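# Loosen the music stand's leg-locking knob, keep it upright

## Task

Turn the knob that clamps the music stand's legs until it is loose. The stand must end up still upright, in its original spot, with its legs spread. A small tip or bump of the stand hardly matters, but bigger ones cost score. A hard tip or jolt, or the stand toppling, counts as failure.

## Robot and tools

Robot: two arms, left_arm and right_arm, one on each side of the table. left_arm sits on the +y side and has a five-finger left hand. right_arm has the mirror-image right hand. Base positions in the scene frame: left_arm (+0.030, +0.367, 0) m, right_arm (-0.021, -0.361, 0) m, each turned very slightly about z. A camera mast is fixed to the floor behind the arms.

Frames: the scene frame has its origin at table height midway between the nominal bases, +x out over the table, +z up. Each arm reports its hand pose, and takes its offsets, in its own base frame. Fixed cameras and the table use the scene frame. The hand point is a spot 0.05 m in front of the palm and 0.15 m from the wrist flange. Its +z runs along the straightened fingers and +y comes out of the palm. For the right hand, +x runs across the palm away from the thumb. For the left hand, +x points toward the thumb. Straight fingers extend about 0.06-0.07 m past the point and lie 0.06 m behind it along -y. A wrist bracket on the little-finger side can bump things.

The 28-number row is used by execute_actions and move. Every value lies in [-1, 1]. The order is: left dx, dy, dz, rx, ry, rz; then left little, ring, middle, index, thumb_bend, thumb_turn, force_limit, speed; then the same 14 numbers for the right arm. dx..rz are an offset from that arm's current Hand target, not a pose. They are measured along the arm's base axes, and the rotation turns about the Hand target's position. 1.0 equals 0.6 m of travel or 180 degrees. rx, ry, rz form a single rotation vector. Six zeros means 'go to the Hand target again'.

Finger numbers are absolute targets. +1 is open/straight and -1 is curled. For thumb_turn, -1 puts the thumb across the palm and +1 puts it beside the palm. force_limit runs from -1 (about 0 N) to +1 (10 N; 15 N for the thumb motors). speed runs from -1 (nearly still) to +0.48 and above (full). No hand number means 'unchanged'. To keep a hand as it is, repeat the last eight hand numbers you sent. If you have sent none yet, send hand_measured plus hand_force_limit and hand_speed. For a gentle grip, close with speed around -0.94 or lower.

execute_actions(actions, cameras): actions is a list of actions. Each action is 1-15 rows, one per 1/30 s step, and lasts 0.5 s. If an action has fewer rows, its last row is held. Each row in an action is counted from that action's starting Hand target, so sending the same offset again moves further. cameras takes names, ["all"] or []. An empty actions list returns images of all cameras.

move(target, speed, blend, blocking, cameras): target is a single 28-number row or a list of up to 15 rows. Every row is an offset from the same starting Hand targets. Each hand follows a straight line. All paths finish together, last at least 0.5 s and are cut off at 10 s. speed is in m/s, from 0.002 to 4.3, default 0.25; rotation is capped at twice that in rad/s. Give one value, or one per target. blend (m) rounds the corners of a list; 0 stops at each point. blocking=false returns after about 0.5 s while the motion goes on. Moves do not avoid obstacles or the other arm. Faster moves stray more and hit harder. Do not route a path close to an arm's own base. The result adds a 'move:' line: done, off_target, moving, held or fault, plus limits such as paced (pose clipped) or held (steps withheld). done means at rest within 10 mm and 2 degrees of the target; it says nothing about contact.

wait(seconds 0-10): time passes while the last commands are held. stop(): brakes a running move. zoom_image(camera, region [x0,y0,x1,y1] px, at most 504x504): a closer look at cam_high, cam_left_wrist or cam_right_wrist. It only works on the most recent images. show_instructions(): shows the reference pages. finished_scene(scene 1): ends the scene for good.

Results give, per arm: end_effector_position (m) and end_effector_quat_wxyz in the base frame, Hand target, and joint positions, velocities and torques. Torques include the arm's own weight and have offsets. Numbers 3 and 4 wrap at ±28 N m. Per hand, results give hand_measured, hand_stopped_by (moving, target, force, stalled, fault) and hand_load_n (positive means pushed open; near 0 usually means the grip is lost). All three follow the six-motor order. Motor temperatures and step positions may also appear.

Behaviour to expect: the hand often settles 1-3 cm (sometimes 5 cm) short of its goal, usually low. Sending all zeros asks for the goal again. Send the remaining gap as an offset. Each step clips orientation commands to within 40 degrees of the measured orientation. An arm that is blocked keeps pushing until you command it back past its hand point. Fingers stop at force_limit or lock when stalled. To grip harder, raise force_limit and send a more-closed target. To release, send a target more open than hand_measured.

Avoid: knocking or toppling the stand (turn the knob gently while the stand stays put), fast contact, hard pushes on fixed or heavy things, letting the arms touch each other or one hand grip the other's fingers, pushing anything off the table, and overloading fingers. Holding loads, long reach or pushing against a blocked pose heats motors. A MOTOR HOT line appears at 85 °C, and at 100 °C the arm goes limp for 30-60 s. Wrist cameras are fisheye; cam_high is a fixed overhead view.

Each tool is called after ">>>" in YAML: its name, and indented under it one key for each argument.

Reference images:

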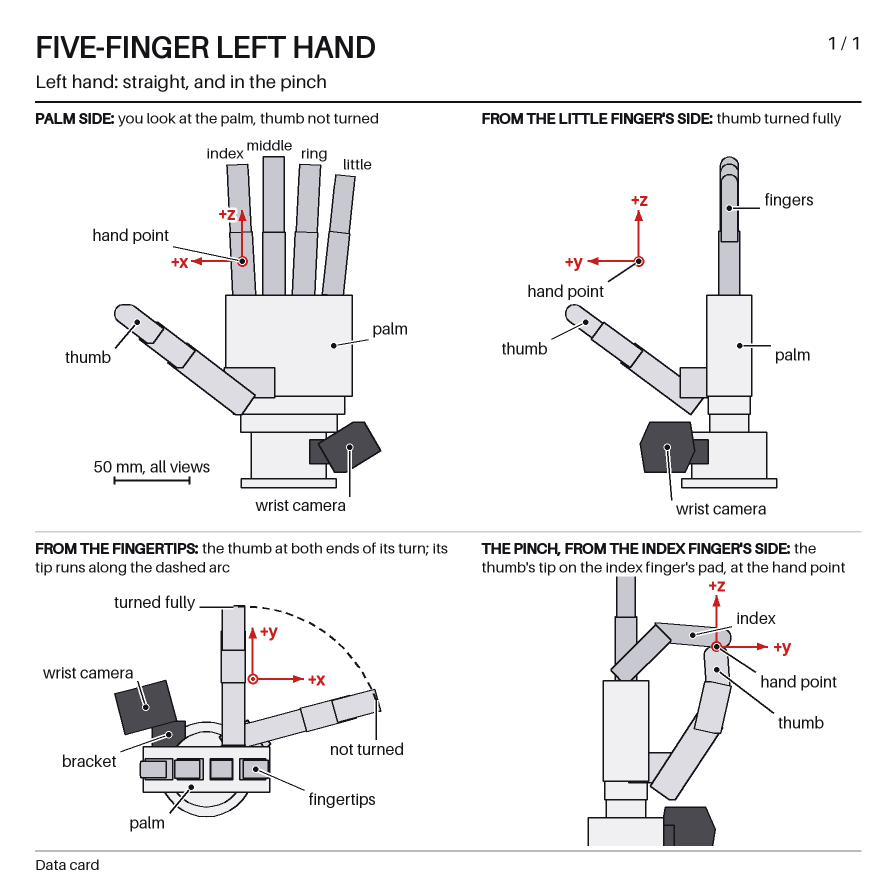

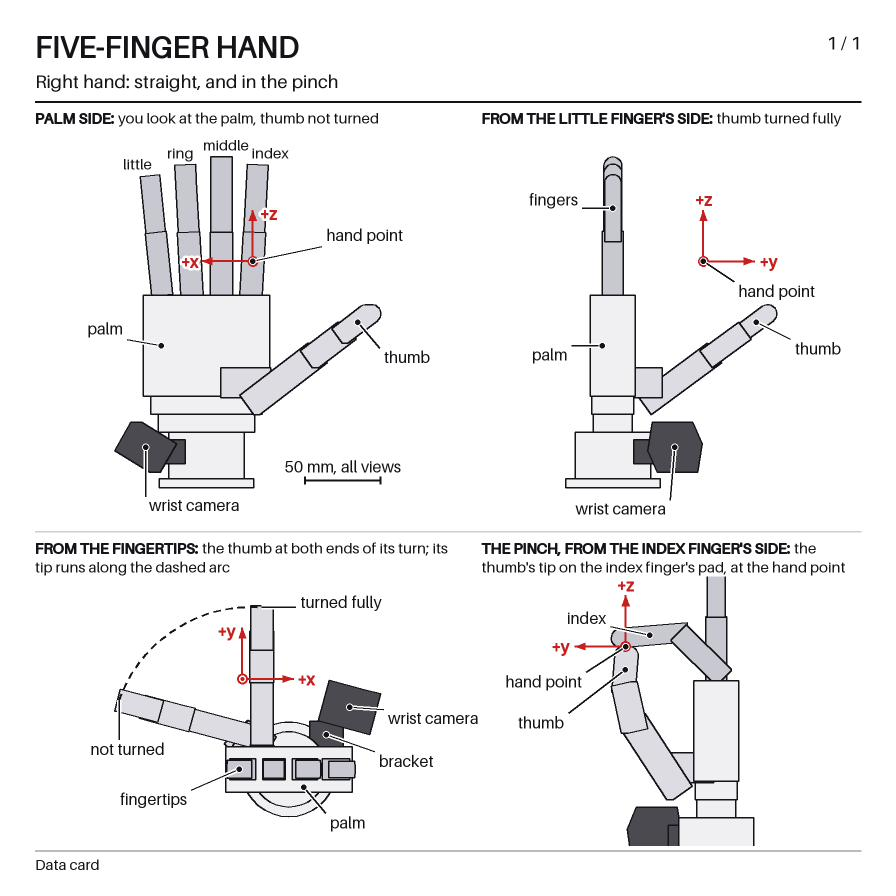

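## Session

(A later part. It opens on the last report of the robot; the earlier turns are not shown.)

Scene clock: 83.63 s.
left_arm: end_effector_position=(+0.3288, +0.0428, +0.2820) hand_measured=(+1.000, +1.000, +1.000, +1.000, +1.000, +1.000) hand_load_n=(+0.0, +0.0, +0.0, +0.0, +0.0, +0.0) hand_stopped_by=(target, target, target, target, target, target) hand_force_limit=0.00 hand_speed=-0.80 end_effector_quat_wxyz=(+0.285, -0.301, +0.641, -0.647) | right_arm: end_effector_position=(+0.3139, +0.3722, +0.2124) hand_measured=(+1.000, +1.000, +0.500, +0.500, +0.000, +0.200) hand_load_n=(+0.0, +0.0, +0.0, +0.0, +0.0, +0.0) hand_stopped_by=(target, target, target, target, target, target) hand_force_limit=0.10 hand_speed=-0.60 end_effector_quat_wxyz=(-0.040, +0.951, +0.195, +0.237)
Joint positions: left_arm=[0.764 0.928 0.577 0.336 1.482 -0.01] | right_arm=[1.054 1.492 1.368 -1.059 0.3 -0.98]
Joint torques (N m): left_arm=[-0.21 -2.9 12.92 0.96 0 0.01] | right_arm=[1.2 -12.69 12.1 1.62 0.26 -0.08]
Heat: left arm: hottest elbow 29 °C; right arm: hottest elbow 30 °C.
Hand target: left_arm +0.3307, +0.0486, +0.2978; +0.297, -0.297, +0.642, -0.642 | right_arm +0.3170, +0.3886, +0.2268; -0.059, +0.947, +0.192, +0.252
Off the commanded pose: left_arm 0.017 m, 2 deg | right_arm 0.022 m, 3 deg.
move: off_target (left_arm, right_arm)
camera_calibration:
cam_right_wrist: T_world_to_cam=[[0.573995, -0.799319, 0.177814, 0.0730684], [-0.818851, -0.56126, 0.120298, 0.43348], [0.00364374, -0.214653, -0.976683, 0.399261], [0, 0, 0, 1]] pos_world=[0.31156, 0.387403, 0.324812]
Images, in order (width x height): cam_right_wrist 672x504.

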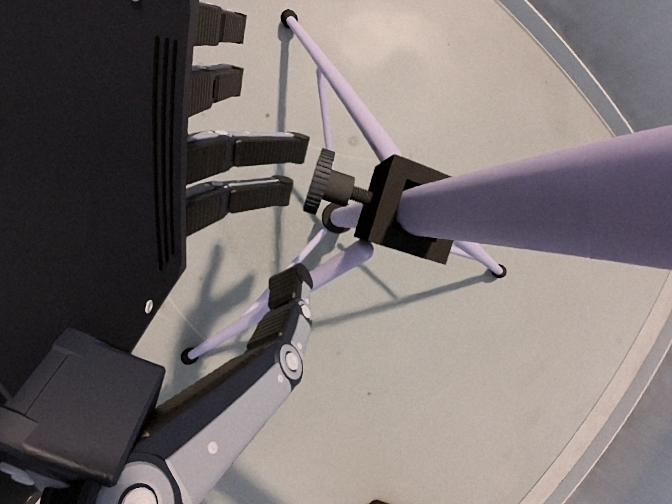

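>>> move:
  target:
    - [0,0,0,0,0,0,1,1,1,1,1,1,0,-0.8,-0.0193,0.0461,-0.013,0,0,0,1,1,0.5,0.5,0,0.2,0.1,-0.6]
    - [0,0,0,0,0,0,1,1,1,1,1,1,0,-0.8,-0.0227,0.0265,-0.0447,0.1501,-0.3588,0,1,1,0.6,0.6,0,-1,0.1,-0.4]
  speed: 0.25
  cameras: ["cam_high","cam_right_wrist"]

>>> zoom_image:
  camera: "cam_right_wrist"
  region: [290, 130, 450, 250]

Scene clock: 90.33 s.
left_arm: end_effector_position=(+0.3288, +0.0428, +0.2820) hand_measured=(+1.000, +1.000, +1.000, +1.000, +1.000, +1.000) hand_load_n=(+0.0, +0.0, +0.0, +0.0, +0.0, -0.5) hand_stopped_by=(target, target, target, target, target, target) hand_force_limit=0.00 hand_speed=-0.80 end_effector_quat_wxyz=(+0.285, -0.301, +0.641, -0.647) | right_arm: end_effector_position=(+0.3086, +0.4008, +0.2072) hand_measured=(+1.000, +1.000, +0.600, +0.600, +0.000, -1.000) hand_load_n=(+0.0, +0.0, +0.0, +0.0, +0.0, +0.0) hand_stopped_by=(target, target, target, target, target, target) hand_force_limit=0.10 hand_speed=-0.40 end_effector_quat_wxyz=(-0.157, +0.630, +0.122, +0.751)
Joint positions: left_arm=[0.764 0.928 0.577 0.336 1.482 -0.01] | right_arm=[1.305 1.637 0.642 1.28 0.888 -1.778]
Joint torques (N m): left_arm=[-0.15 -2.84 12.94 0.96 0 0.01] | right_arm=[1.32 -9.58 5.59 2.33 -0.32 -0.29]
Heat: left arm: hottest elbow 29 °C; right arm: hottest elbow 30 °C.
Hand target: left_arm +0.3307, +0.0486, +0.2978; +0.297, -0.297, +0.642, -0.642 | right_arm +0.3033, +0.4046, +0.2001; -0.156, +0.629, +0.132, +0.750
Off the commanded pose: left_arm 0.017 m, 2 deg | right_arm 0.010 m, 1 deg.
move: off_target (left_arm)
camera_calibration:
cam_right_wrist: T_world_to_cam=[[0.294335, -0.924829, 0.240954, 0.223419], [-0.301236, -0.329048, -0.894977, 0.403417], [0.906986, 0.190839, -0.375442, -0.165545], [0, 0, 0, 1]] pos_world=[0.205911, 0.37096, 0.245063]
Images, in order (width x height): cam_high 672x504, cam_right_wrist 672x504.

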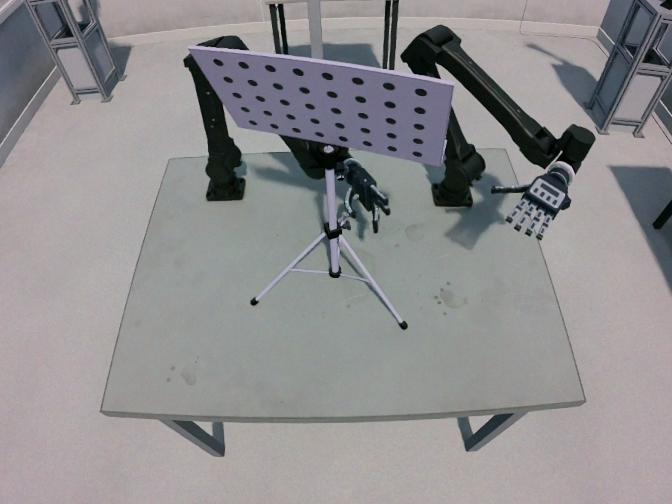

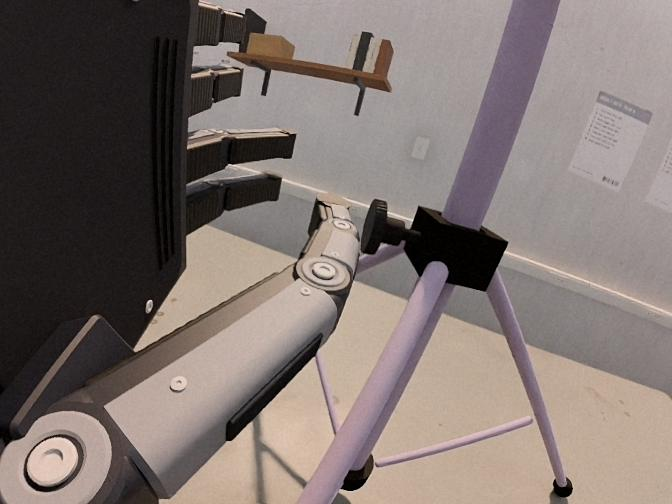

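Scaled by 3.150 from the camera's 672x504 image, which has a finer 960x720 frame.

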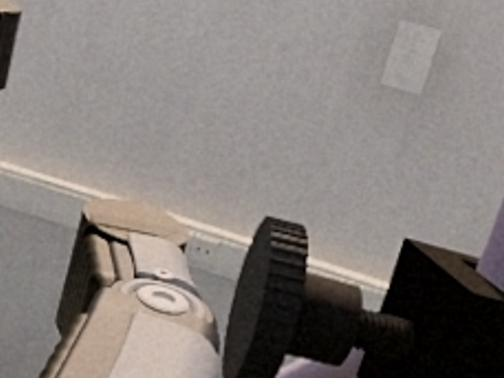

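>>> move:
  target: [0,0,0,0,0,0,1,1,1,1,1,1,0,-0.8,0.0362,-0.0652,0.0082,0,0,0,1,1,0.6,0.6,0,-1,0.1,-0.4]
  speed: 0.08
  cameras: ["cam_right_wrist"]

>>> zoom_image:
  camera: "cam_right_wrist"
  region: [270, 130, 430, 250]

Scene clock: 91.90 s.
left_arm: end_effector_position=(+0.3288, +0.0428, +0.2820) hand_measured=(+1.000, +1.000, +1.000, +1.000, +1.000, +1.000) hand_load_n=(+0.0, +0.0, +0.0, +0.0, +0.0, -0.5) hand_stopped_by=(target, target, target, target, target, target) hand_force_limit=0.00 hand_speed=-0.80 end_effector_quat_wxyz=(+0.285, -0.301, +0.641, -0.647) | right_arm: end_effector_position=(+0.3217, +0.3717, +0.2004) hand_measured=(+1.000, +1.000, +0.600, +0.600, +0.000, -1.000) hand_load_n=(+0.0, +0.0, +0.0, +0.0, +0.0, +0.0) hand_stopped_by=(target, target, target, target, target, target) hand_force_limit=0.10 hand_speed=-0.40 end_effector_quat_wxyz=(-0.153, +0.629, +0.142, +0.749)
Joint positions: left_arm=[0.764 0.928 0.577 0.336 1.482 -0.01] | right_arm=[1.245 1.595 0.56 1.28 0.806 -1.77]
Joint torques (N m): left_arm=[-0.21 -2.84 12.92 0.95 0 0.01] | right_arm=[-0.73 -11.93 5.19 1.51 -0.3 -0.07]
Heat: left arm: hottest elbow 29 °C; right arm: hottest elbow 30 °C.
Hand target: left_arm +0.3307, +0.0486, +0.2978; +0.297, -0.297, +0.642, -0.642 | right_arm +0.3250, +0.3654, +0.2051; -0.156, +0.629, +0.132, +0.750
Off the commanded pose: left_arm 0.017 m, 2 deg | right_arm 0.008 m, 1 deg.
move: off_target (left_arm)
camera_calibration:
cam_right_wrist: T_world_to_cam=[[0.311288, -0.909519, 0.275454, 0.17623], [-0.289423, -0.36682, -0.884125, 0.399755], [0.905171, 0.195495, -0.377422, -0.175187], [0, 0, 0, 1]] pos_world=[0.219414, 0.341171, 0.238771]
Images, in order (width x height): cam_right_wrist 672x504.

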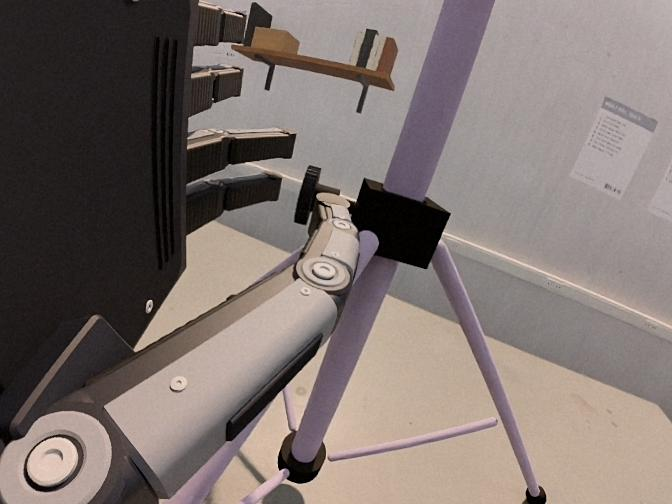

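Scaled by 3.150 from the camera's 672x504 image, which has a finer 960x720 frame.

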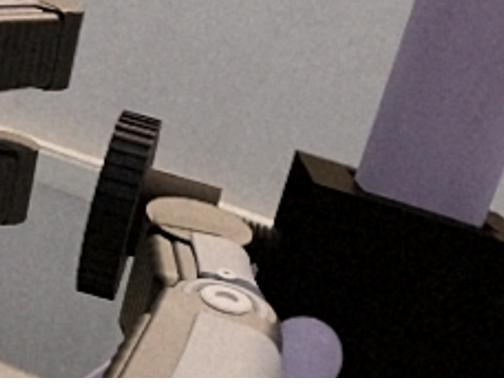

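>>> move:
  target: [0,0,0,0,0,0,1,1,1,1,1,1,0,-0.8,0.0117,0.01,0.003,0,0,0,1,1,0.6,0.6,0,-1,0.1,-0.4]
  speed: 0.05
  cameras: ["cam_right_wrist"]

>>> zoom_image:
  camera: "cam_right_wrist"
  region: [270, 130, 430, 250]

Scene clock: 93.07 s.
left_arm: end_effector_position=(+0.3288, +0.0428, +0.2820) hand_measured=(+1.000, +1.000, +1.000, +1.000, +1.000, +1.000) hand_load_n=(+0.0, -0.5, -0.5, +0.0, +0.0, -0.5) hand_stopped_by=(target, target, target, target, target, target) hand_force_limit=0.00 hand_speed=-0.80 end_effector_quat_wxyz=(+0.285, -0.301, +0.641, -0.647) | right_arm: end_effector_position=(+0.3246, +0.3720, +0.1987) hand_measured=(+1.000, +1.000, +0.600, +0.600, +0.000, -1.000) hand_load_n=(+0.0, +0.0, +0.0, +0.0, +0.0, -0.5) hand_stopped_by=(target, target, target, target, target, target) hand_force_limit=0.10 hand_speed=-0.40 end_effector_quat_wxyz=(-0.152, +0.631, +0.147, +0.747)
Joint positions: left_arm=[0.764 0.928 0.577 0.336 1.482 -0.01] | right_arm=[1.236 1.595 0.56 1.267 0.793 -1.767]
Joint torques (N m): left_arm=[-0.15 -2.9 12.93 0.96 0.01 0.01] | right_arm=[-1.08 -11.22 7.06 1.33 -0.26 -0.05]
Heat: left arm: hottest elbow 29 °C; right arm: hottest elbow 30 °C.
Hand target: left_arm +0.3307, +0.0486, +0.2978; +0.297, -0.297, +0.642, -0.642 | right_arm +0.3321, +0.3714, +0.2068; -0.156, +0.629, +0.132, +0.750
Off the commanded pose: left_arm 0.017 m, 2 deg | right_arm 0.011 m, 2 deg.
move: off_target (left_arm, right_arm)
camera_calibration:
cam_right_wrist: T_world_to_cam=[[0.316578, -0.904959, 0.284301, 0.170855], [-0.289654, -0.377627, -0.879488, 0.402267], [0.90326, 0.196078, -0.381673, -0.17723], [0, 0, 0, 1]] pos_world=[0.222514, 0.341274, 0.237571]
Images, in order (width x height): cam_right_wrist 672x504.

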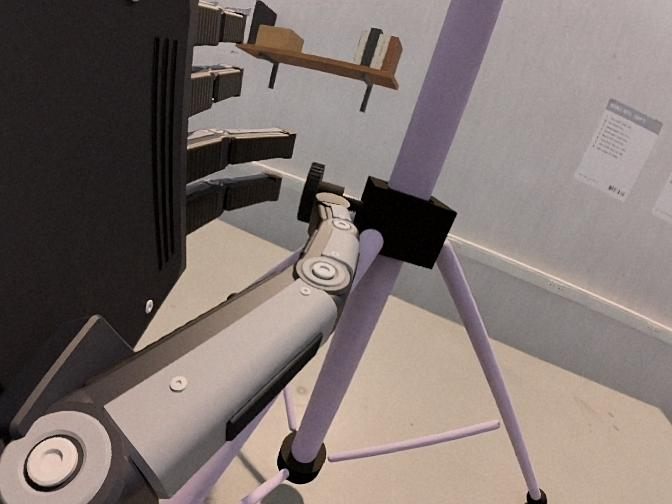

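Scaled by 3.150 from the camera's 672x504 image, which has a finer 960x720 frame.

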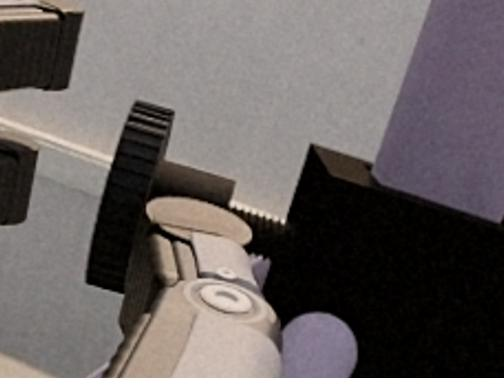

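>>> move:
  target: [0,0,0,0,0,0,1,1,1,1,1,1,0,-0.8,0,0,0,0,0,0,1,1,-0.2,-0.2,0,-1,0.1,-0.9]
  speed: 0.05
  cameras: ["cam_right_wrist","cam_high"]

>>> zoom_image:
  camera: "cam_right_wrist"
  region: [270, 130, 430, 250]

Scene clock: 95.47 s.
left_arm: end_effector_position=(+0.3288, +0.0428, +0.2820) hand_measured=(+1.000, +1.000, +1.000, +1.000, +1.000, +1.000) hand_load_n=(+0.0, +0.0, +0.0, +0.0, +0.0, +0.0) hand_stopped_by=(target, target, target, target, target, target) hand_force_limit=0.00 hand_speed=-0.80 end_effector_quat_wxyz=(+0.285, -0.301, +0.641, -0.647) | right_arm: end_effector_position=(+0.3254, +0.3748, +0.1986) hand_measured=(+1.000, +1.000, +0.118, +0.044, +0.000, -1.000) hand_load_n=(+0.0, +0.0, +3.0, +6.5, +1.5, -1.0) hand_stopped_by=(target, target, force, force, target, target) hand_force_limit=0.10 hand_speed=-0.90 end_effector_quat_wxyz=(-0.158, +0.629, +0.150, +0.746)
Joint positions: left_arm=[0.764 0.928 0.577 0.336 1.482 -0.01] | right_arm=[1.233 1.595 0.561 1.264 0.776 -1.758]
Joint torques (N m): left_arm=[-0.21 -2.9 12.93 0.95 0 0.01] | right_arm=[-0.79 -11.22 7.01 1.5 0.44 -0.11]
Heat: left arm: hottest elbow 29 °C; right arm: hottest elbow 30 °C.
Hand target: left_arm +0.3307, +0.0486, +0.2978; +0.297, -0.297, +0.642, -0.642 | right_arm +0.3321, +0.3714, +0.2068; -0.156, +0.629, +0.133, +0.750
Off the commanded pose: left_arm 0.017 m, 2 deg | right_arm 0.011 m, 2 deg.
move: off_target (left_arm, right_arm)
camera_calibration:
cam_right_wrist: T_world_to_cam=[[0.330023, -0.901256, 0.280753, 0.168097], [-0.284711, -0.3786, -0.880683, 0.402551], [0.900014, 0.210712, -0.381544, -0.183087], [0, 0, 0, 1]] pos_world=[0.223916, 0.342483, 0.23747]
Images, in order (width x height): cam_high 672x504, cam_right_wrist 672x504.

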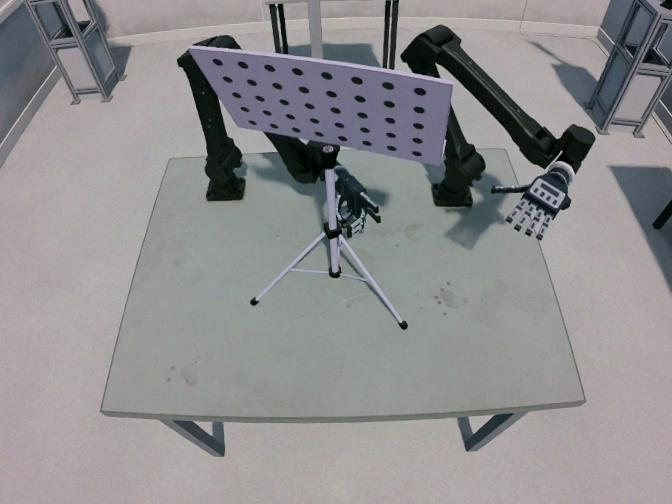

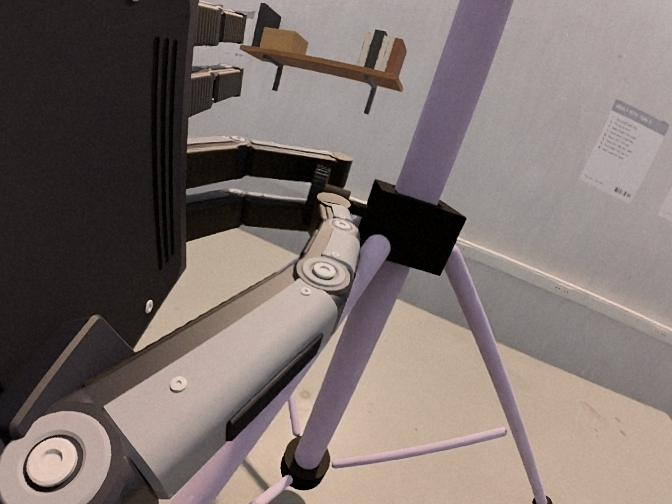

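Scaled by 3.150 from the camera's 672x504 image, which has a finer 960x720 frame.

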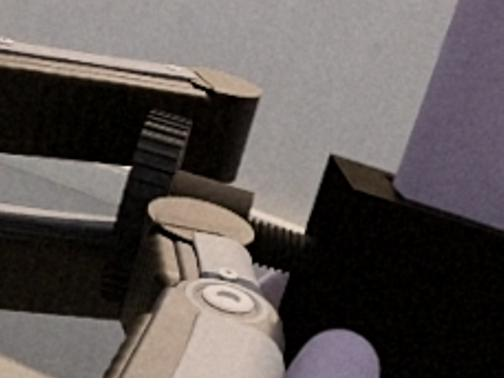

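>>> move:
  target: [0,0,0,0,0,0,1,1,1,1,1,1,0,-0.8,0,0,0,0,0,0,1,1,-0.3,-0.25,0,-1,0.3,-0.9]
  speed: 0.05
  cameras: []

Scene clock: 96.20 s.
left_arm: end_effector_position=(+0.3288, +0.0428, +0.2820) hand_measured=(+1.000, +1.000, +1.000, +1.000, +1.000, +1.000) hand_load_n=(+0.0, +0.0, +0.0, +0.0, +0.0, +0.0) hand_stopped_by=(target, target, target, target, target, target) hand_force_limit=0.00 hand_speed=-0.80 end_effector_quat_wxyz=(+0.285, -0.301, +0.641, -0.647) | right_arm: end_effector_position=(+0.3256, +0.3751, +0.1990) hand_measured=(+1.000, +1.000, +0.094, +0.044, +0.000, -1.000) hand_load_n=(+0.0, -0.5, +8.5, +4.5, +3.0, -0.5) hand_stopped_by=(target, target, force, force, target, target) hand_force_limit=0.30 hand_speed=-0.90 end_effector_quat_wxyz=(-0.159, +0.629, +0.150, +0.746)
Joint positions: left_arm=[0.764 0.928 0.577 0.336 1.482 -0.01] | right_arm=[1.233 1.595 0.562 1.264 0.776 -1.758]
Joint torques (N m): left_arm=[-0.21 -2.84 12.93 0.94 0 0.02] | right_arm=[-0.79 -11.22 6.93 1.48 0.45 -0.13]
Heat: left arm: hottest elbow 29 °C; right arm: hottest elbow 30 °C.
Hand target: left_arm +0.3307, +0.0486, +0.2978; +0.297, -0.297, +0.642, -0.642 | right_arm +0.3321, +0.3714, +0.2068; -0.156, +0.629, +0.132, +0.750
Off the commanded pose: left_arm 0.017 m, 2 deg | right_arm 0.011 m, 2 deg.
move: off_target (left_arm, right_arm)
No camera images: "cameras" was empty.

>>> move:
  target: [0,0,0,0,0,0,1,1,1,1,1,1,0,-0.8,-0.0088,0.0035,0.015,-0.0643,0.1537,0,1,1,-0.3,-0.25,0,-1,0.3,-0.9]
  speed: 0.15
  cameras: ["cam_right_wrist","cam_high"]

>>> zoom_image:
  camera: "cam_right_wrist"
  region: [270, 130, 430, 250]

Scene clock: 99.10 s.
left_arm: end_effector_position=(+0.3288, +0.0428, +0.2820) hand_measured=(+1.000, +1.000, +1.000, +1.000, +1.000, +1.000) hand_load_n=(+0.0, +0.0, +0.0, +0.0, +0.0, -0.5) hand_stopped_by=(target, target, target, target, target, target) hand_force_limit=0.00 hand_speed=-0.80 end_effector_quat_wxyz=(+0.285, -0.301, +0.641, -0.647) | right_arm: end_effector_position=(+0.3213, +0.3738, +0.2051) hand_measured=(+1.000, +1.000, +0.094, +0.044, +0.002, -1.000) hand_load_n=(+0.5, +0.0, +7.0, +4.0, +4.5, -0.5) hand_stopped_by=(target, target, force, force, target, target) hand_force_limit=0.30 hand_speed=-0.90 end_effector_quat_wxyz=(-0.113, +0.799, +0.184, +0.560)
Joint positions: left_arm=[0.764 0.928 0.577 0.336 1.482 -0.01] | right_arm=[1.201 1.288 0.799 0.012 0.716 -1.271]
Joint torques (N m): left_arm=[-0.21 -2.84 12.93 0.95 0 0.01] | right_arm=[-0.79 -9.93 10.95 0.66 0.27 0.05]
Heat: left arm: hottest elbow 29 °C; right arm: hottest elbow 30 °C.
Hand target: left_arm +0.3307, +0.0486, +0.2978; +0.297, -0.297, +0.642, -0.642 | right_arm +0.3268, +0.3735, +0.2156; -0.120, +0.802, +0.166, +0.561
Off the commanded pose: left_arm 0.017 m, 2 deg | right_arm 0.012 m, 2 deg.
move: off_target (left_arm, right_arm)
camera_calibration:
cam_right_wrist: T_world_to_cam=[[0.451242, -0.844029, 0.28982, 0.104539], [-0.636974, -0.532083, -0.55781, 0.51107], [0.625016, 0.0670999, -0.777722, 0.0465997], [0, 0, 0, 1]] pos_world=[0.24924, 0.357039, 0.291024]
Images, in order (width x height): cam_high 672x504, cam_right_wrist 672x504.

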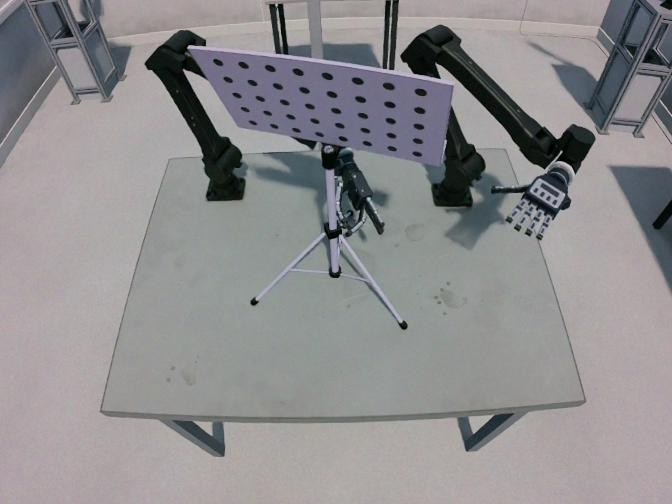

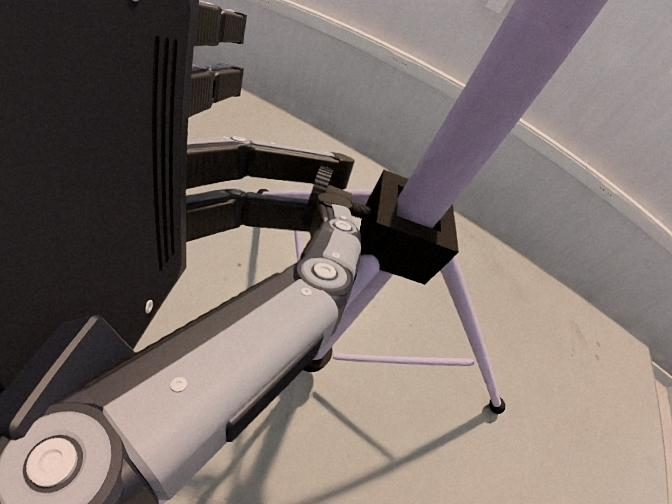

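Scaled by 3.150 from the camera's 672x504 image, which has a finer 960x720 frame.

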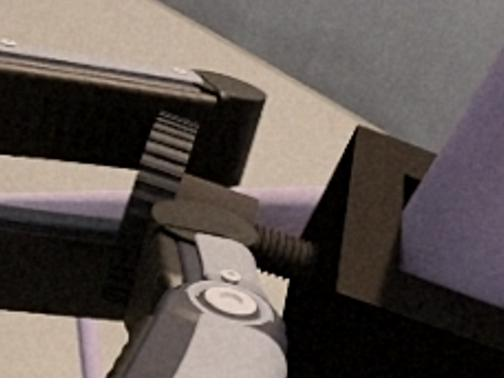

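>>> move:
  target: [0,0,0,0,0,0,1,1,1,1,1,1,0,-0.8,-0.002,0.005,0.015,-0.0643,0.1537,0,1,1,-0.3,-0.25,0,-1,0.3,-0.9]
  speed: 0.15
  cameras: ["cam_right_wrist","cam_high"]

>>> zoom_image:
  camera: "cam_right_wrist"
  region: [270, 130, 430, 250]

Scene clock: 101.70 s.
left_arm: end_effector_position=(+0.3288, +0.0428, +0.2820) hand_measured=(+1.000, +1.000, +1.000, +1.000, +1.000, +1.000) hand_load_n=(+0.0, -0.5, +0.0, +0.0, +0.0, -0.5) hand_stopped_by=(target, target, target, target, target, target) hand_force_limit=0.00 hand_speed=-0.80 end_effector_quat_wxyz=(+0.285, -0.301, +0.641, -0.647) | right_arm: end_effector_position=(+0.3185, +0.3741, +0.2144) hand_measured=(+1.000, +1.000, +0.094, +0.044, +0.002, -1.000) hand_load_n=(+0.0, +0.0, +7.5, +4.5, +6.5, +0.0) hand_stopped_by=(target, target, force, force, target, target) hand_force_limit=0.30 hand_speed=-0.90 end_effector_quat_wxyz=(-0.074, +0.917, +0.204, +0.335)
Joint positions: left_arm=[0.764 0.928 0.577 0.336 1.482 -0.01] | right_arm=[1.091 1.384 1.197 -0.794 0.403 -1.041]
Joint torques (N m): left_arm=[-0.21 -2.84 12.92 0.96 0 0.01] | right_arm=[-0.79 -10.29 12.89 0.08 0.3 0.03]
Heat: left arm: hottest elbow 29 °C; right arm: hottest elbow 30 °C.
Hand target: left_arm +0.3307, +0.0486, +0.2978; +0.297, -0.297, +0.642, -0.642 | right_arm +0.3256, +0.3764, +0.2248; -0.075, +0.921, +0.187, +0.334
Off the commanded pose: left_arm 0.017 m, 2 deg | right_arm 0.013 m, 2 deg.
move: off_target (left_arm, right_arm)
camera_calibration:
cam_right_wrist: T_world_to_cam=[[0.568643, -0.796739, 0.20458, 0.0665425], [-0.798906, -0.594165, -0.0933716, 0.489851], [0.195947, -0.110345, -0.974386, 0.300824], [0, 0, 0, 1]] pos_world=[0.29456, 0.377263, 0.325244]
Images, in order (width x height): cam_high 672x504, cam_right_wrist 672x504.

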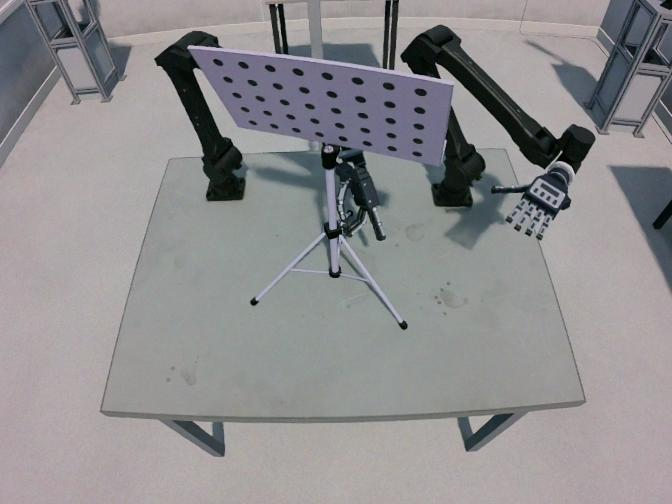

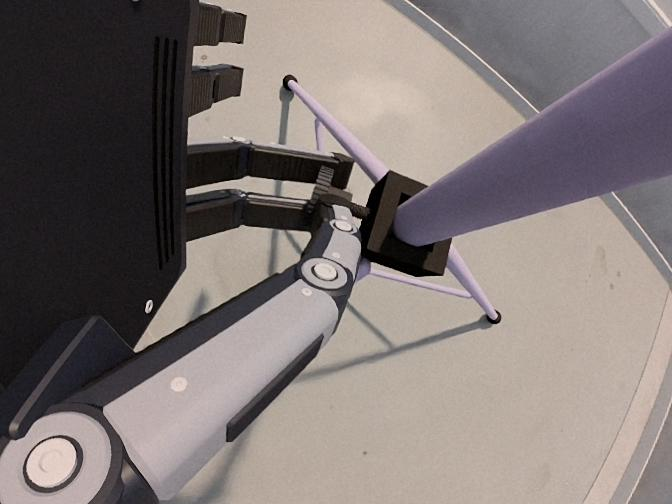

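Scaled by 3.150 from the camera's 672x504 image, which has a finer 960x720 frame.

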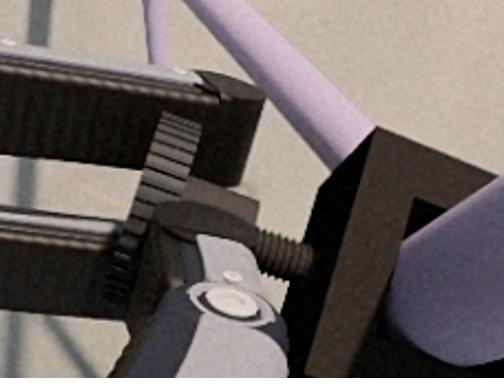

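>>> move:
  target:
    - [0,0,0,0,0,0,1,1,1,1,1,1,0,-0.8,0,0,0,0,0,0,1,1,0.6,0.6,0,0.2,0.1,-0.4]
    - [0,0,0,0,0,0,1,1,1,1,1,1,0,-0.8,-0.0193,0.0461,-0.005,0,0,0,1,1,0.6,0.6,0,0.2,0.1,-0.4]
    - [0,0,0,0,0,0,1,1,1,1,1,1,0,-0.8,-0.0372,0.047,-0.0412,0.1287,-0.3075,0,1,1,0.6,0.6,0,-1,0.1,-0.4]
  speed: 0.28
  cameras: ["cam_high","cam_right_wrist"]

Scene clock: 109.13 s.
left_arm: end_effector_position=(+0.3288, +0.0428, +0.2820) hand_measured=(+1.000, +1.000, +1.000, +1.000, +1.000, +1.000) hand_load_n=(+0.0, +0.0, +0.0, +0.0, +0.0, +0.0) hand_stopped_by=(target, target, target, target, target, target) hand_force_limit=0.00 hand_speed=-0.80 end_effector_quat_wxyz=(+0.285, -0.301, +0.641, -0.647) | right_arm: end_effector_position=(+0.3085, +0.4010, +0.2072) hand_measured=(+1.000, +1.000, +0.600, +0.600, +0.000, -1.000) hand_load_n=(+0.0, +0.0, +0.0, +0.0, +0.0, +0.0) hand_stopped_by=(target, target, target, target, target, target) hand_force_limit=0.10 hand_speed=-0.40 end_effector_quat_wxyz=(-0.157, +0.630, +0.122, +0.751)
Joint positions: left_arm=[0.764 0.928 0.577 0.336 1.482 -0.01] | right_arm=[1.305 1.638 0.642 1.281 0.888 -1.779]
Joint torques (N m): left_arm=[-0.21 -2.84 12.93 0.95 0 0.01] | right_arm=[1.32 -9.52 5.59 2.33 -0.32 -0.28]
Heat: left arm: hottest elbow 29 °C; right arm: hottest elbow 30 °C.
Hand target: left_arm +0.3307, +0.0486, +0.2978; +0.297, -0.297, +0.642, -0.642 | right_arm +0.3033, +0.4047, +0.2001; -0.156, +0.629, +0.132, +0.750
Off the commanded pose: left_arm 0.017 m, 2 deg | right_arm 0.010 m, 1 deg.
move: off_target (left_arm)
camera_calibration:
cam_right_wrist: T_world_to_cam=[[0.294191, -0.924874, 0.240953, 0.223612], [-0.30112, -0.328965, -0.895047, 0.403293], [0.907071, 0.190759, -0.375277, -0.165539], [0, 0, 0, 1]] pos_world=[0.205811, 0.37106, 0.244963]
Images, in order (width x height): cam_high 672x504, cam_right_wrist 672x504.

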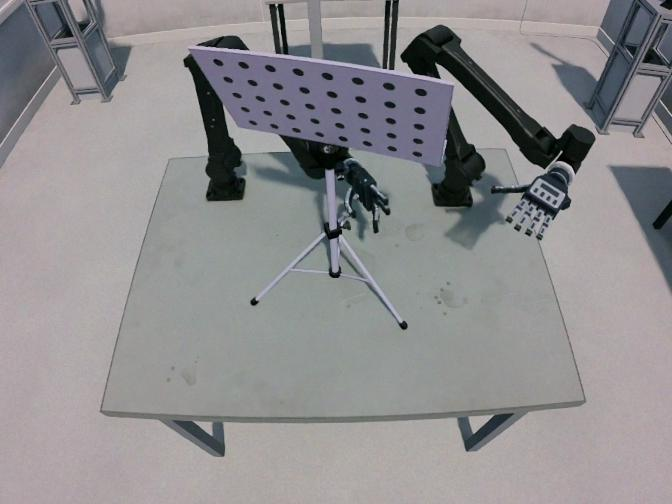

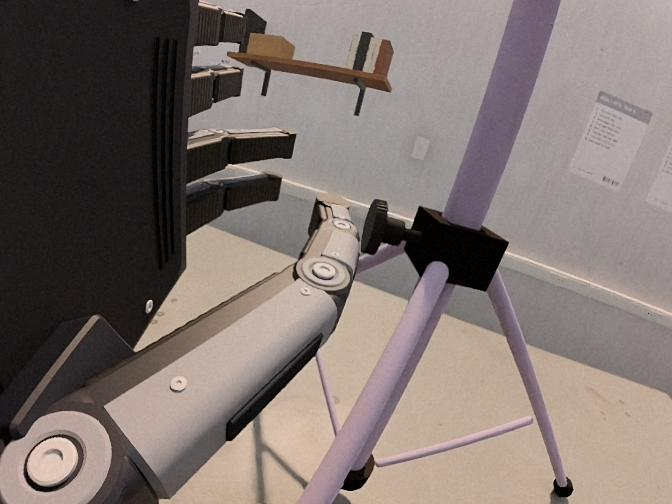

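>>> zoom_image:
  camera: "cam_right_wrist"
  region: [290, 130, 450, 250]

>>> zoom_image:
  camera: "cam_right_wrist"
  region: [350, 190, 430, 260]

Scaled by 3.150 from the camera's 672x504 image, which has a finer 960x720 frame.

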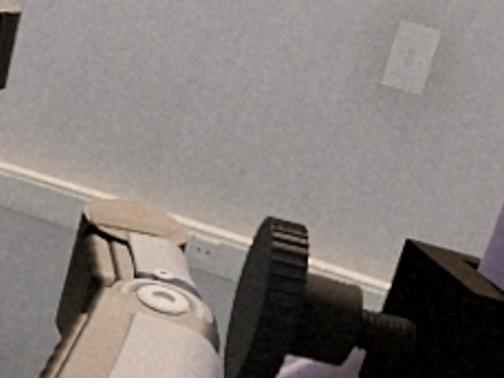

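Scaled by 6.300 from the camera's 672x504 image, which has a finer 960x720 frame.

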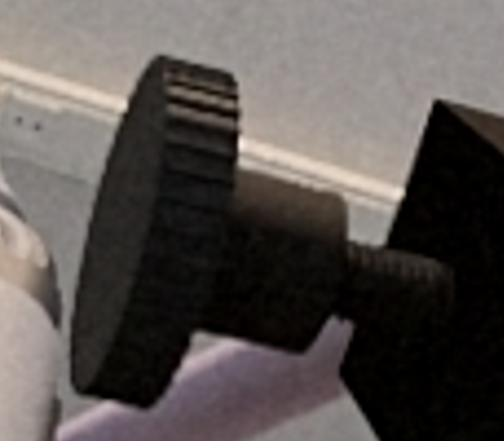

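>>> zoom_image:
  camera: "cam_right_wrist"
  region: [360, 192, 400, 222]

Scaled by 12.600 from the camera's 672x504 image, which has a finer 960x720 frame.

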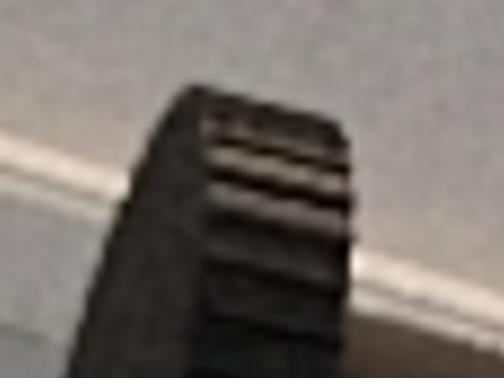

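>>> move:
  target:
    - [0,0,0,0,0,0,1,1,1,1,1,1,0,-0.8,0.0362,-0.0653,0.0082,0,0,0,1,1,0.6,0.6,0,-1,0.1,-0.4]
    - [0,0,0,0,0,0,1,1,1,1,1,1,0,-0.8,0.048,-0.0555,0.0112,0,0,0,1,1,-0.2,-0.2,0,-1,0.15,-0.88]
  speed: 0.08
  cameras: ["cam_right_wrist"]

>>> zoom_image:
  camera: "cam_right_wrist"
  region: [270, 130, 430, 250]

Scene clock: 113.60 s.
left_arm: end_effector_position=(+0.3288, +0.0428, +0.2820) hand_measured=(+1.000, +1.000, +1.000, +1.000, +1.000, +1.000) hand_load_n=(+0.0, +0.0, +0.0, +0.0, +0.0, -0.5) hand_stopped_by=(target, target, target, target, target, target) hand_force_limit=0.00 hand_speed=-0.80 end_effector_quat_wxyz=(+0.285, -0.301, +0.641, -0.647) | right_arm: end_effector_position=(+0.3255, +0.3750, +0.1988) hand_measured=(+1.000, +1.000, +0.112, +0.046, +0.000, -1.000) hand_load_n=(+0.0, +0.0, +4.0, +6.0, +2.0, -0.5) hand_stopped_by=(target, target, force, force, target, target) hand_force_limit=0.15 hand_speed=-0.88 end_effector_quat_wxyz=(-0.159, +0.629, +0.150, +0.746)
Joint positions: left_arm=[0.764 0.928 0.577 0.336 1.482 -0.01] | right_arm=[1.233 1.595 0.561 1.265 0.776 -1.759]
Joint torques (N m): left_arm=[-0.21 -2.84 12.93 0.95 0 0.02] | right_arm=[-0.79 -11.22 6.95 1.51 0.45 -0.11]
Heat: left arm: hottest elbow 29 °C; right arm: hottest elbow 30 °C.
Hand target: left_arm +0.3307, +0.0486, +0.2978; +0.297, -0.297, +0.642, -0.642 | right_arm +0.3321, +0.3714, +0.2067; -0.156, +0.629, +0.132, +0.750
Off the commanded pose: left_arm 0.017 m, 2 deg | right_arm 0.011 m, 2 deg.
move: off_target (left_arm, right_arm); target 2's new numbers were sent with right_arm's hand 0.011 m and 2 deg from that target
camera_calibration:
cam_right_wrist: T_world_to_cam=[[0.329801, -0.901508, 0.280206, 0.168482], [-0.284333, -0.377885, -0.881112, 0.402515], [0.900214, 0.21092, -0.380955, -0.183438], [0, 0, 0, 1]] pos_world=[0.224016, 0.342683, 0.23757]
Images, in order (width x height): cam_right_wrist 672x504.

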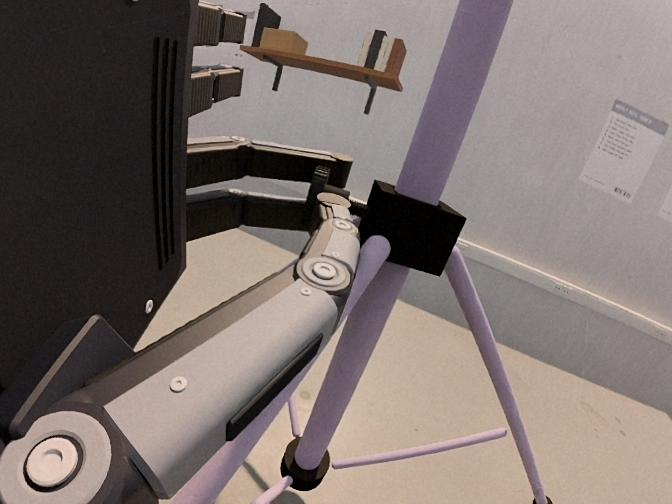

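Scaled by 3.150 from the camera's 672x504 image, which has a finer 960x720 frame.

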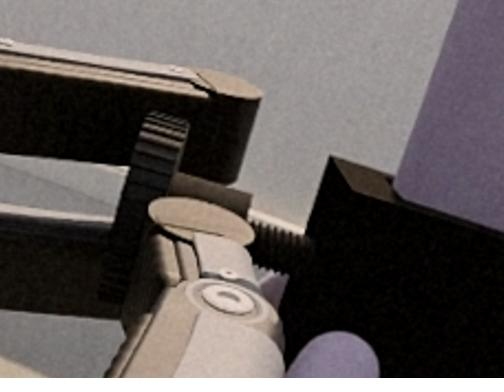

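>>> move:
  target:
    - [0,0,0,0,0,0,1,1,1,1,1,1,0,-0.8,0,0,0,0,0,0,1,1,-0.3,-0.28,0,-1,0.35,-0.9]
    - [0,0,0,0,0,0,1,1,1,1,1,1,0,-0.8,-0.0088,0.0035,0.015,-0.0643,0.1537,0,1,1,-0.3,-0.28,0,-1,0.35,-0.9]
    - [0,0,0,0,0,0,1,1,1,1,1,1,0,-0.8,-0.0108,0.0085,0.03,-0.1287,0.3075,0,1,1,-0.3,-0.28,0,-1,0.35,-0.9]
  speed: 0.15
  blend: [0,0.02,0]
  cameras: ["cam_right_wrist","cam_high"]

>>> zoom_image:
  camera: "cam_right_wrist"
  region: [270, 130, 430, 250]

Scene clock: 118.60 s.
left_arm: end_effector_position=(+0.3288, +0.0428, +0.2820) hand_measured=(+1.000, +1.000, +1.000, +1.000, +1.000, +1.000) hand_load_n=(-0.5, +0.0, +0.0, +0.0, +0.0, -0.5) hand_stopped_by=(target, target, target, target, target, target) hand_force_limit=0.00 hand_speed=-0.80 end_effector_quat_wxyz=(+0.285, -0.301, +0.641, -0.647) | right_arm: end_effector_position=(+0.3184, +0.3742, +0.2142) hand_measured=(+1.000, +1.000, +0.096, +0.038, +0.002, -1.000) hand_load_n=(+0.0, +0.5, +6.0, +6.0, +6.5, -0.5) hand_stopped_by=(target, target, force, force, target, target) hand_force_limit=0.35 hand_speed=-0.90 end_effector_quat_wxyz=(-0.075, +0.917, +0.204, +0.335)
Joint positions: left_arm=[0.764 0.928 0.577 0.336 1.482 -0.01] | right_arm=[1.091 1.384 1.197 -0.794 0.402 -1.04]
Joint torques (N m): left_arm=[-0.15 -2.96 12.92 0.95 0 0.02] | right_arm=[-0.73 -10.46 12.93 0.02 0.32 0.09]
Heat: left arm: hottest elbow 29 °C; right arm: hottest elbow 30 °C.
Hand target: left_arm +0.3307, +0.0486, +0.2978; +0.297, -0.297, +0.642, -0.642 | right_arm +0.3256, +0.3765, +0.2246; -0.075, +0.921, +0.187, +0.334
Off the commanded pose: left_arm 0.017 m, 2 deg | right_arm 0.013 m, 2 deg.
move: off_target (left_arm, right_arm)
camera_calibration:
cam_right_wrist: T_world_to_cam=[[0.568273, -0.79725, 0.203611, 0.0672804], [-0.799343, -0.59359, -0.0932894, 0.489776], [0.195236, -0.109741, -0.974597, 0.30069], [0, 0, 0, 1]] pos_world=[0.29456, 0.377363, 0.325043]
Images, in order (width x height): cam_high 672x504, cam_right_wrist 672x504.

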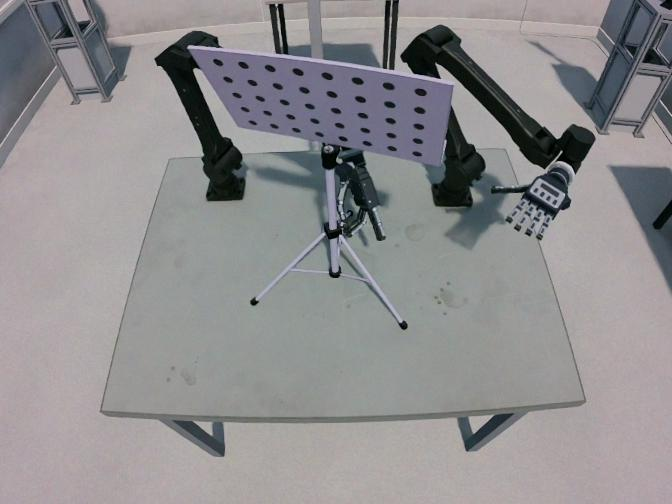

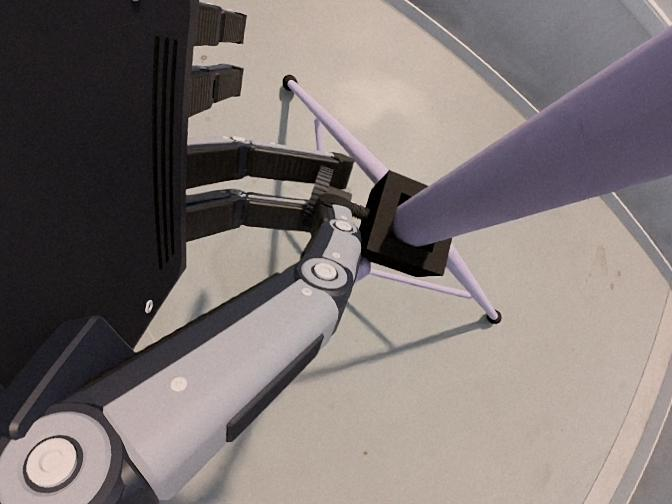

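Scaled by 3.150 from the camera's 672x504 image, which has a finer 960x720 frame.

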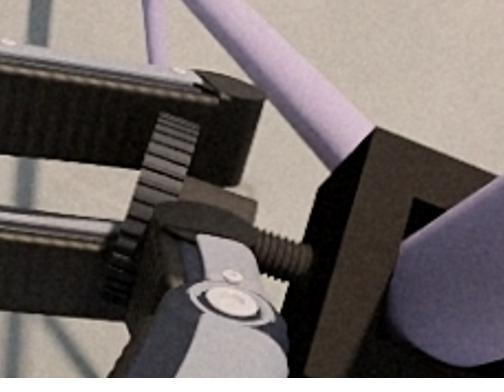

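Release and return to the same viewing pose.

>>> move:
  target:
    - [0,0,0,0,0,0,1,1,1,1,1,1,0,-0.8,0,0,0,0,0,0,1,1,0.6,0.6,0,0.2,0.1,-0.4]
    - [0,0,0,0,0,0,1,1,1,1,1,1,0,-0.8,-0.0193,0.0461,-0.005,0,0,0,1,1,0.6,0.6,0,0.2,0.1,-0.4]
    - [0,0,0,0,0,0,1,1,1,1,1,1,0,-0.8,-0.0372,0.047,-0.0412,0.1287,-0.3075,0,1,1,0.6,0.6,0,-1,0.1,-0.4]
  speed: 0.28
  cameras: ["cam_high","cam_right_wrist"]

>>> zoom_image:
  camera: "cam_right_wrist"
  region: [360, 192, 400, 222]

>>> zoom_image:
  camera: "cam_right_wrist"
  region: [350, 190, 430, 260]

Scene clock: 125.70 s.
left_arm: end_effector_position=(+0.3288, +0.0428, +0.2820) hand_measured=(+1.000, +1.000, +1.000, +1.000, +1.000, +1.000) hand_load_n=(+0.0, +0.0, +0.0, +0.0, +0.0, -0.5) hand_stopped_by=(target, target, target, target, target, target) hand_force_limit=0.00 hand_speed=-0.80 end_effector_quat_wxyz=(+0.285, -0.301, +0.641, -0.647) | right_arm: end_effector_position=(+0.3085, +0.4010, +0.2072) hand_measured=(+1.000, +1.000, +0.600, +0.600, +0.000, -1.000) hand_load_n=(+0.0, +0.0, +0.0, +0.5, +0.0, +0.5) hand_stopped_by=(target, target, target, target, target, target) hand_force_limit=0.10 hand_speed=-0.40 end_effector_quat_wxyz=(-0.157, +0.630, +0.122, +0.751)
Joint positions: left_arm=[0.764 0.928 0.577 0.336 1.482 -0.01] | right_arm=[1.305 1.638 0.642 1.281 0.888 -1.779]
Joint torques (N m): left_arm=[-0.21 -2.84 12.93 0.96 0 0.01] | right_arm=[1.32 -9.58 5.59 2.33 -0.33 -0.29]
Heat: left arm: hottest elbow 29 °C; right arm: hottest elbow 30 °C.
Hand target: left_arm +0.3307, +0.0486, +0.2978; +0.297, -0.297, +0.642, -0.642 | right_arm +0.3033, +0.4047, +0.2000; -0.156, +0.629, +0.132, +0.750
Off the commanded pose: left_arm 0.017 m, 2 deg | right_arm 0.010 m, 1 deg.
move: off_target (left_arm)
camera_calibration:
cam_right_wrist: T_world_to_cam=[[0.294191, -0.924874, 0.240953, 0.223612], [-0.30112, -0.328965, -0.895047, 0.403293], [0.907071, 0.190759, -0.375277, -0.165539], [0, 0, 0, 1]] pos_world=[0.205811, 0.37106, 0.244963]
Images, in order (width x height): cam_high 672x504, cam_right_wrist 672x504.

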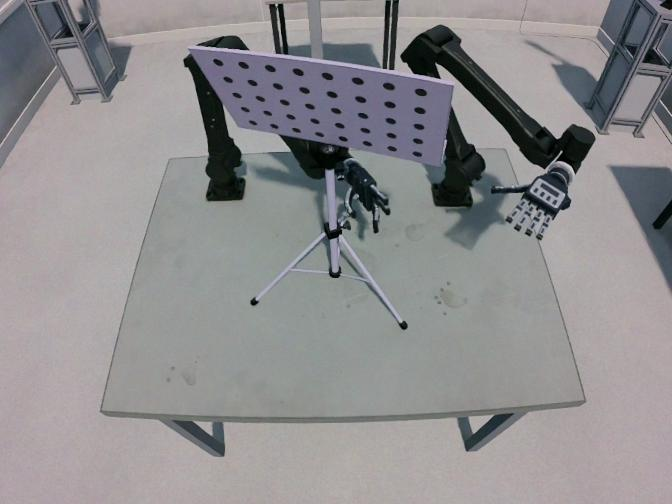

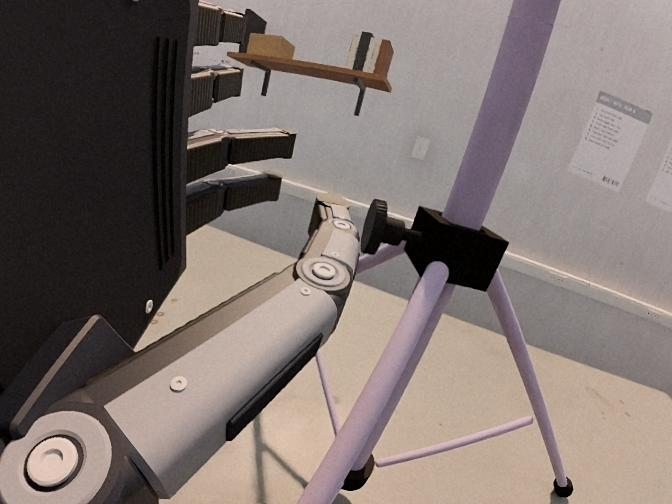

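Scaled by 12.600 from the camera's 672x504 image, which has a finer 960x720 frame.

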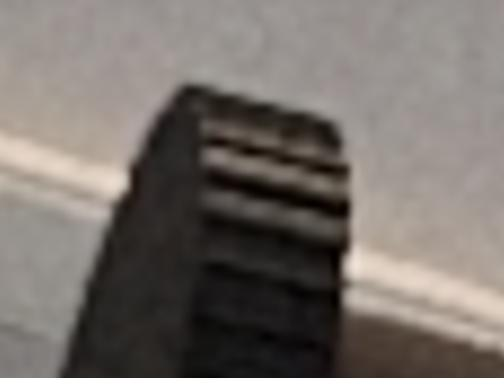

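Scaled by 6.300 from the camera's 672x504 image, which has a finer 960x720 frame.

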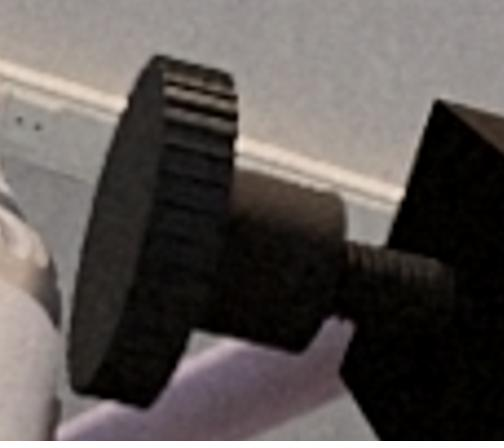

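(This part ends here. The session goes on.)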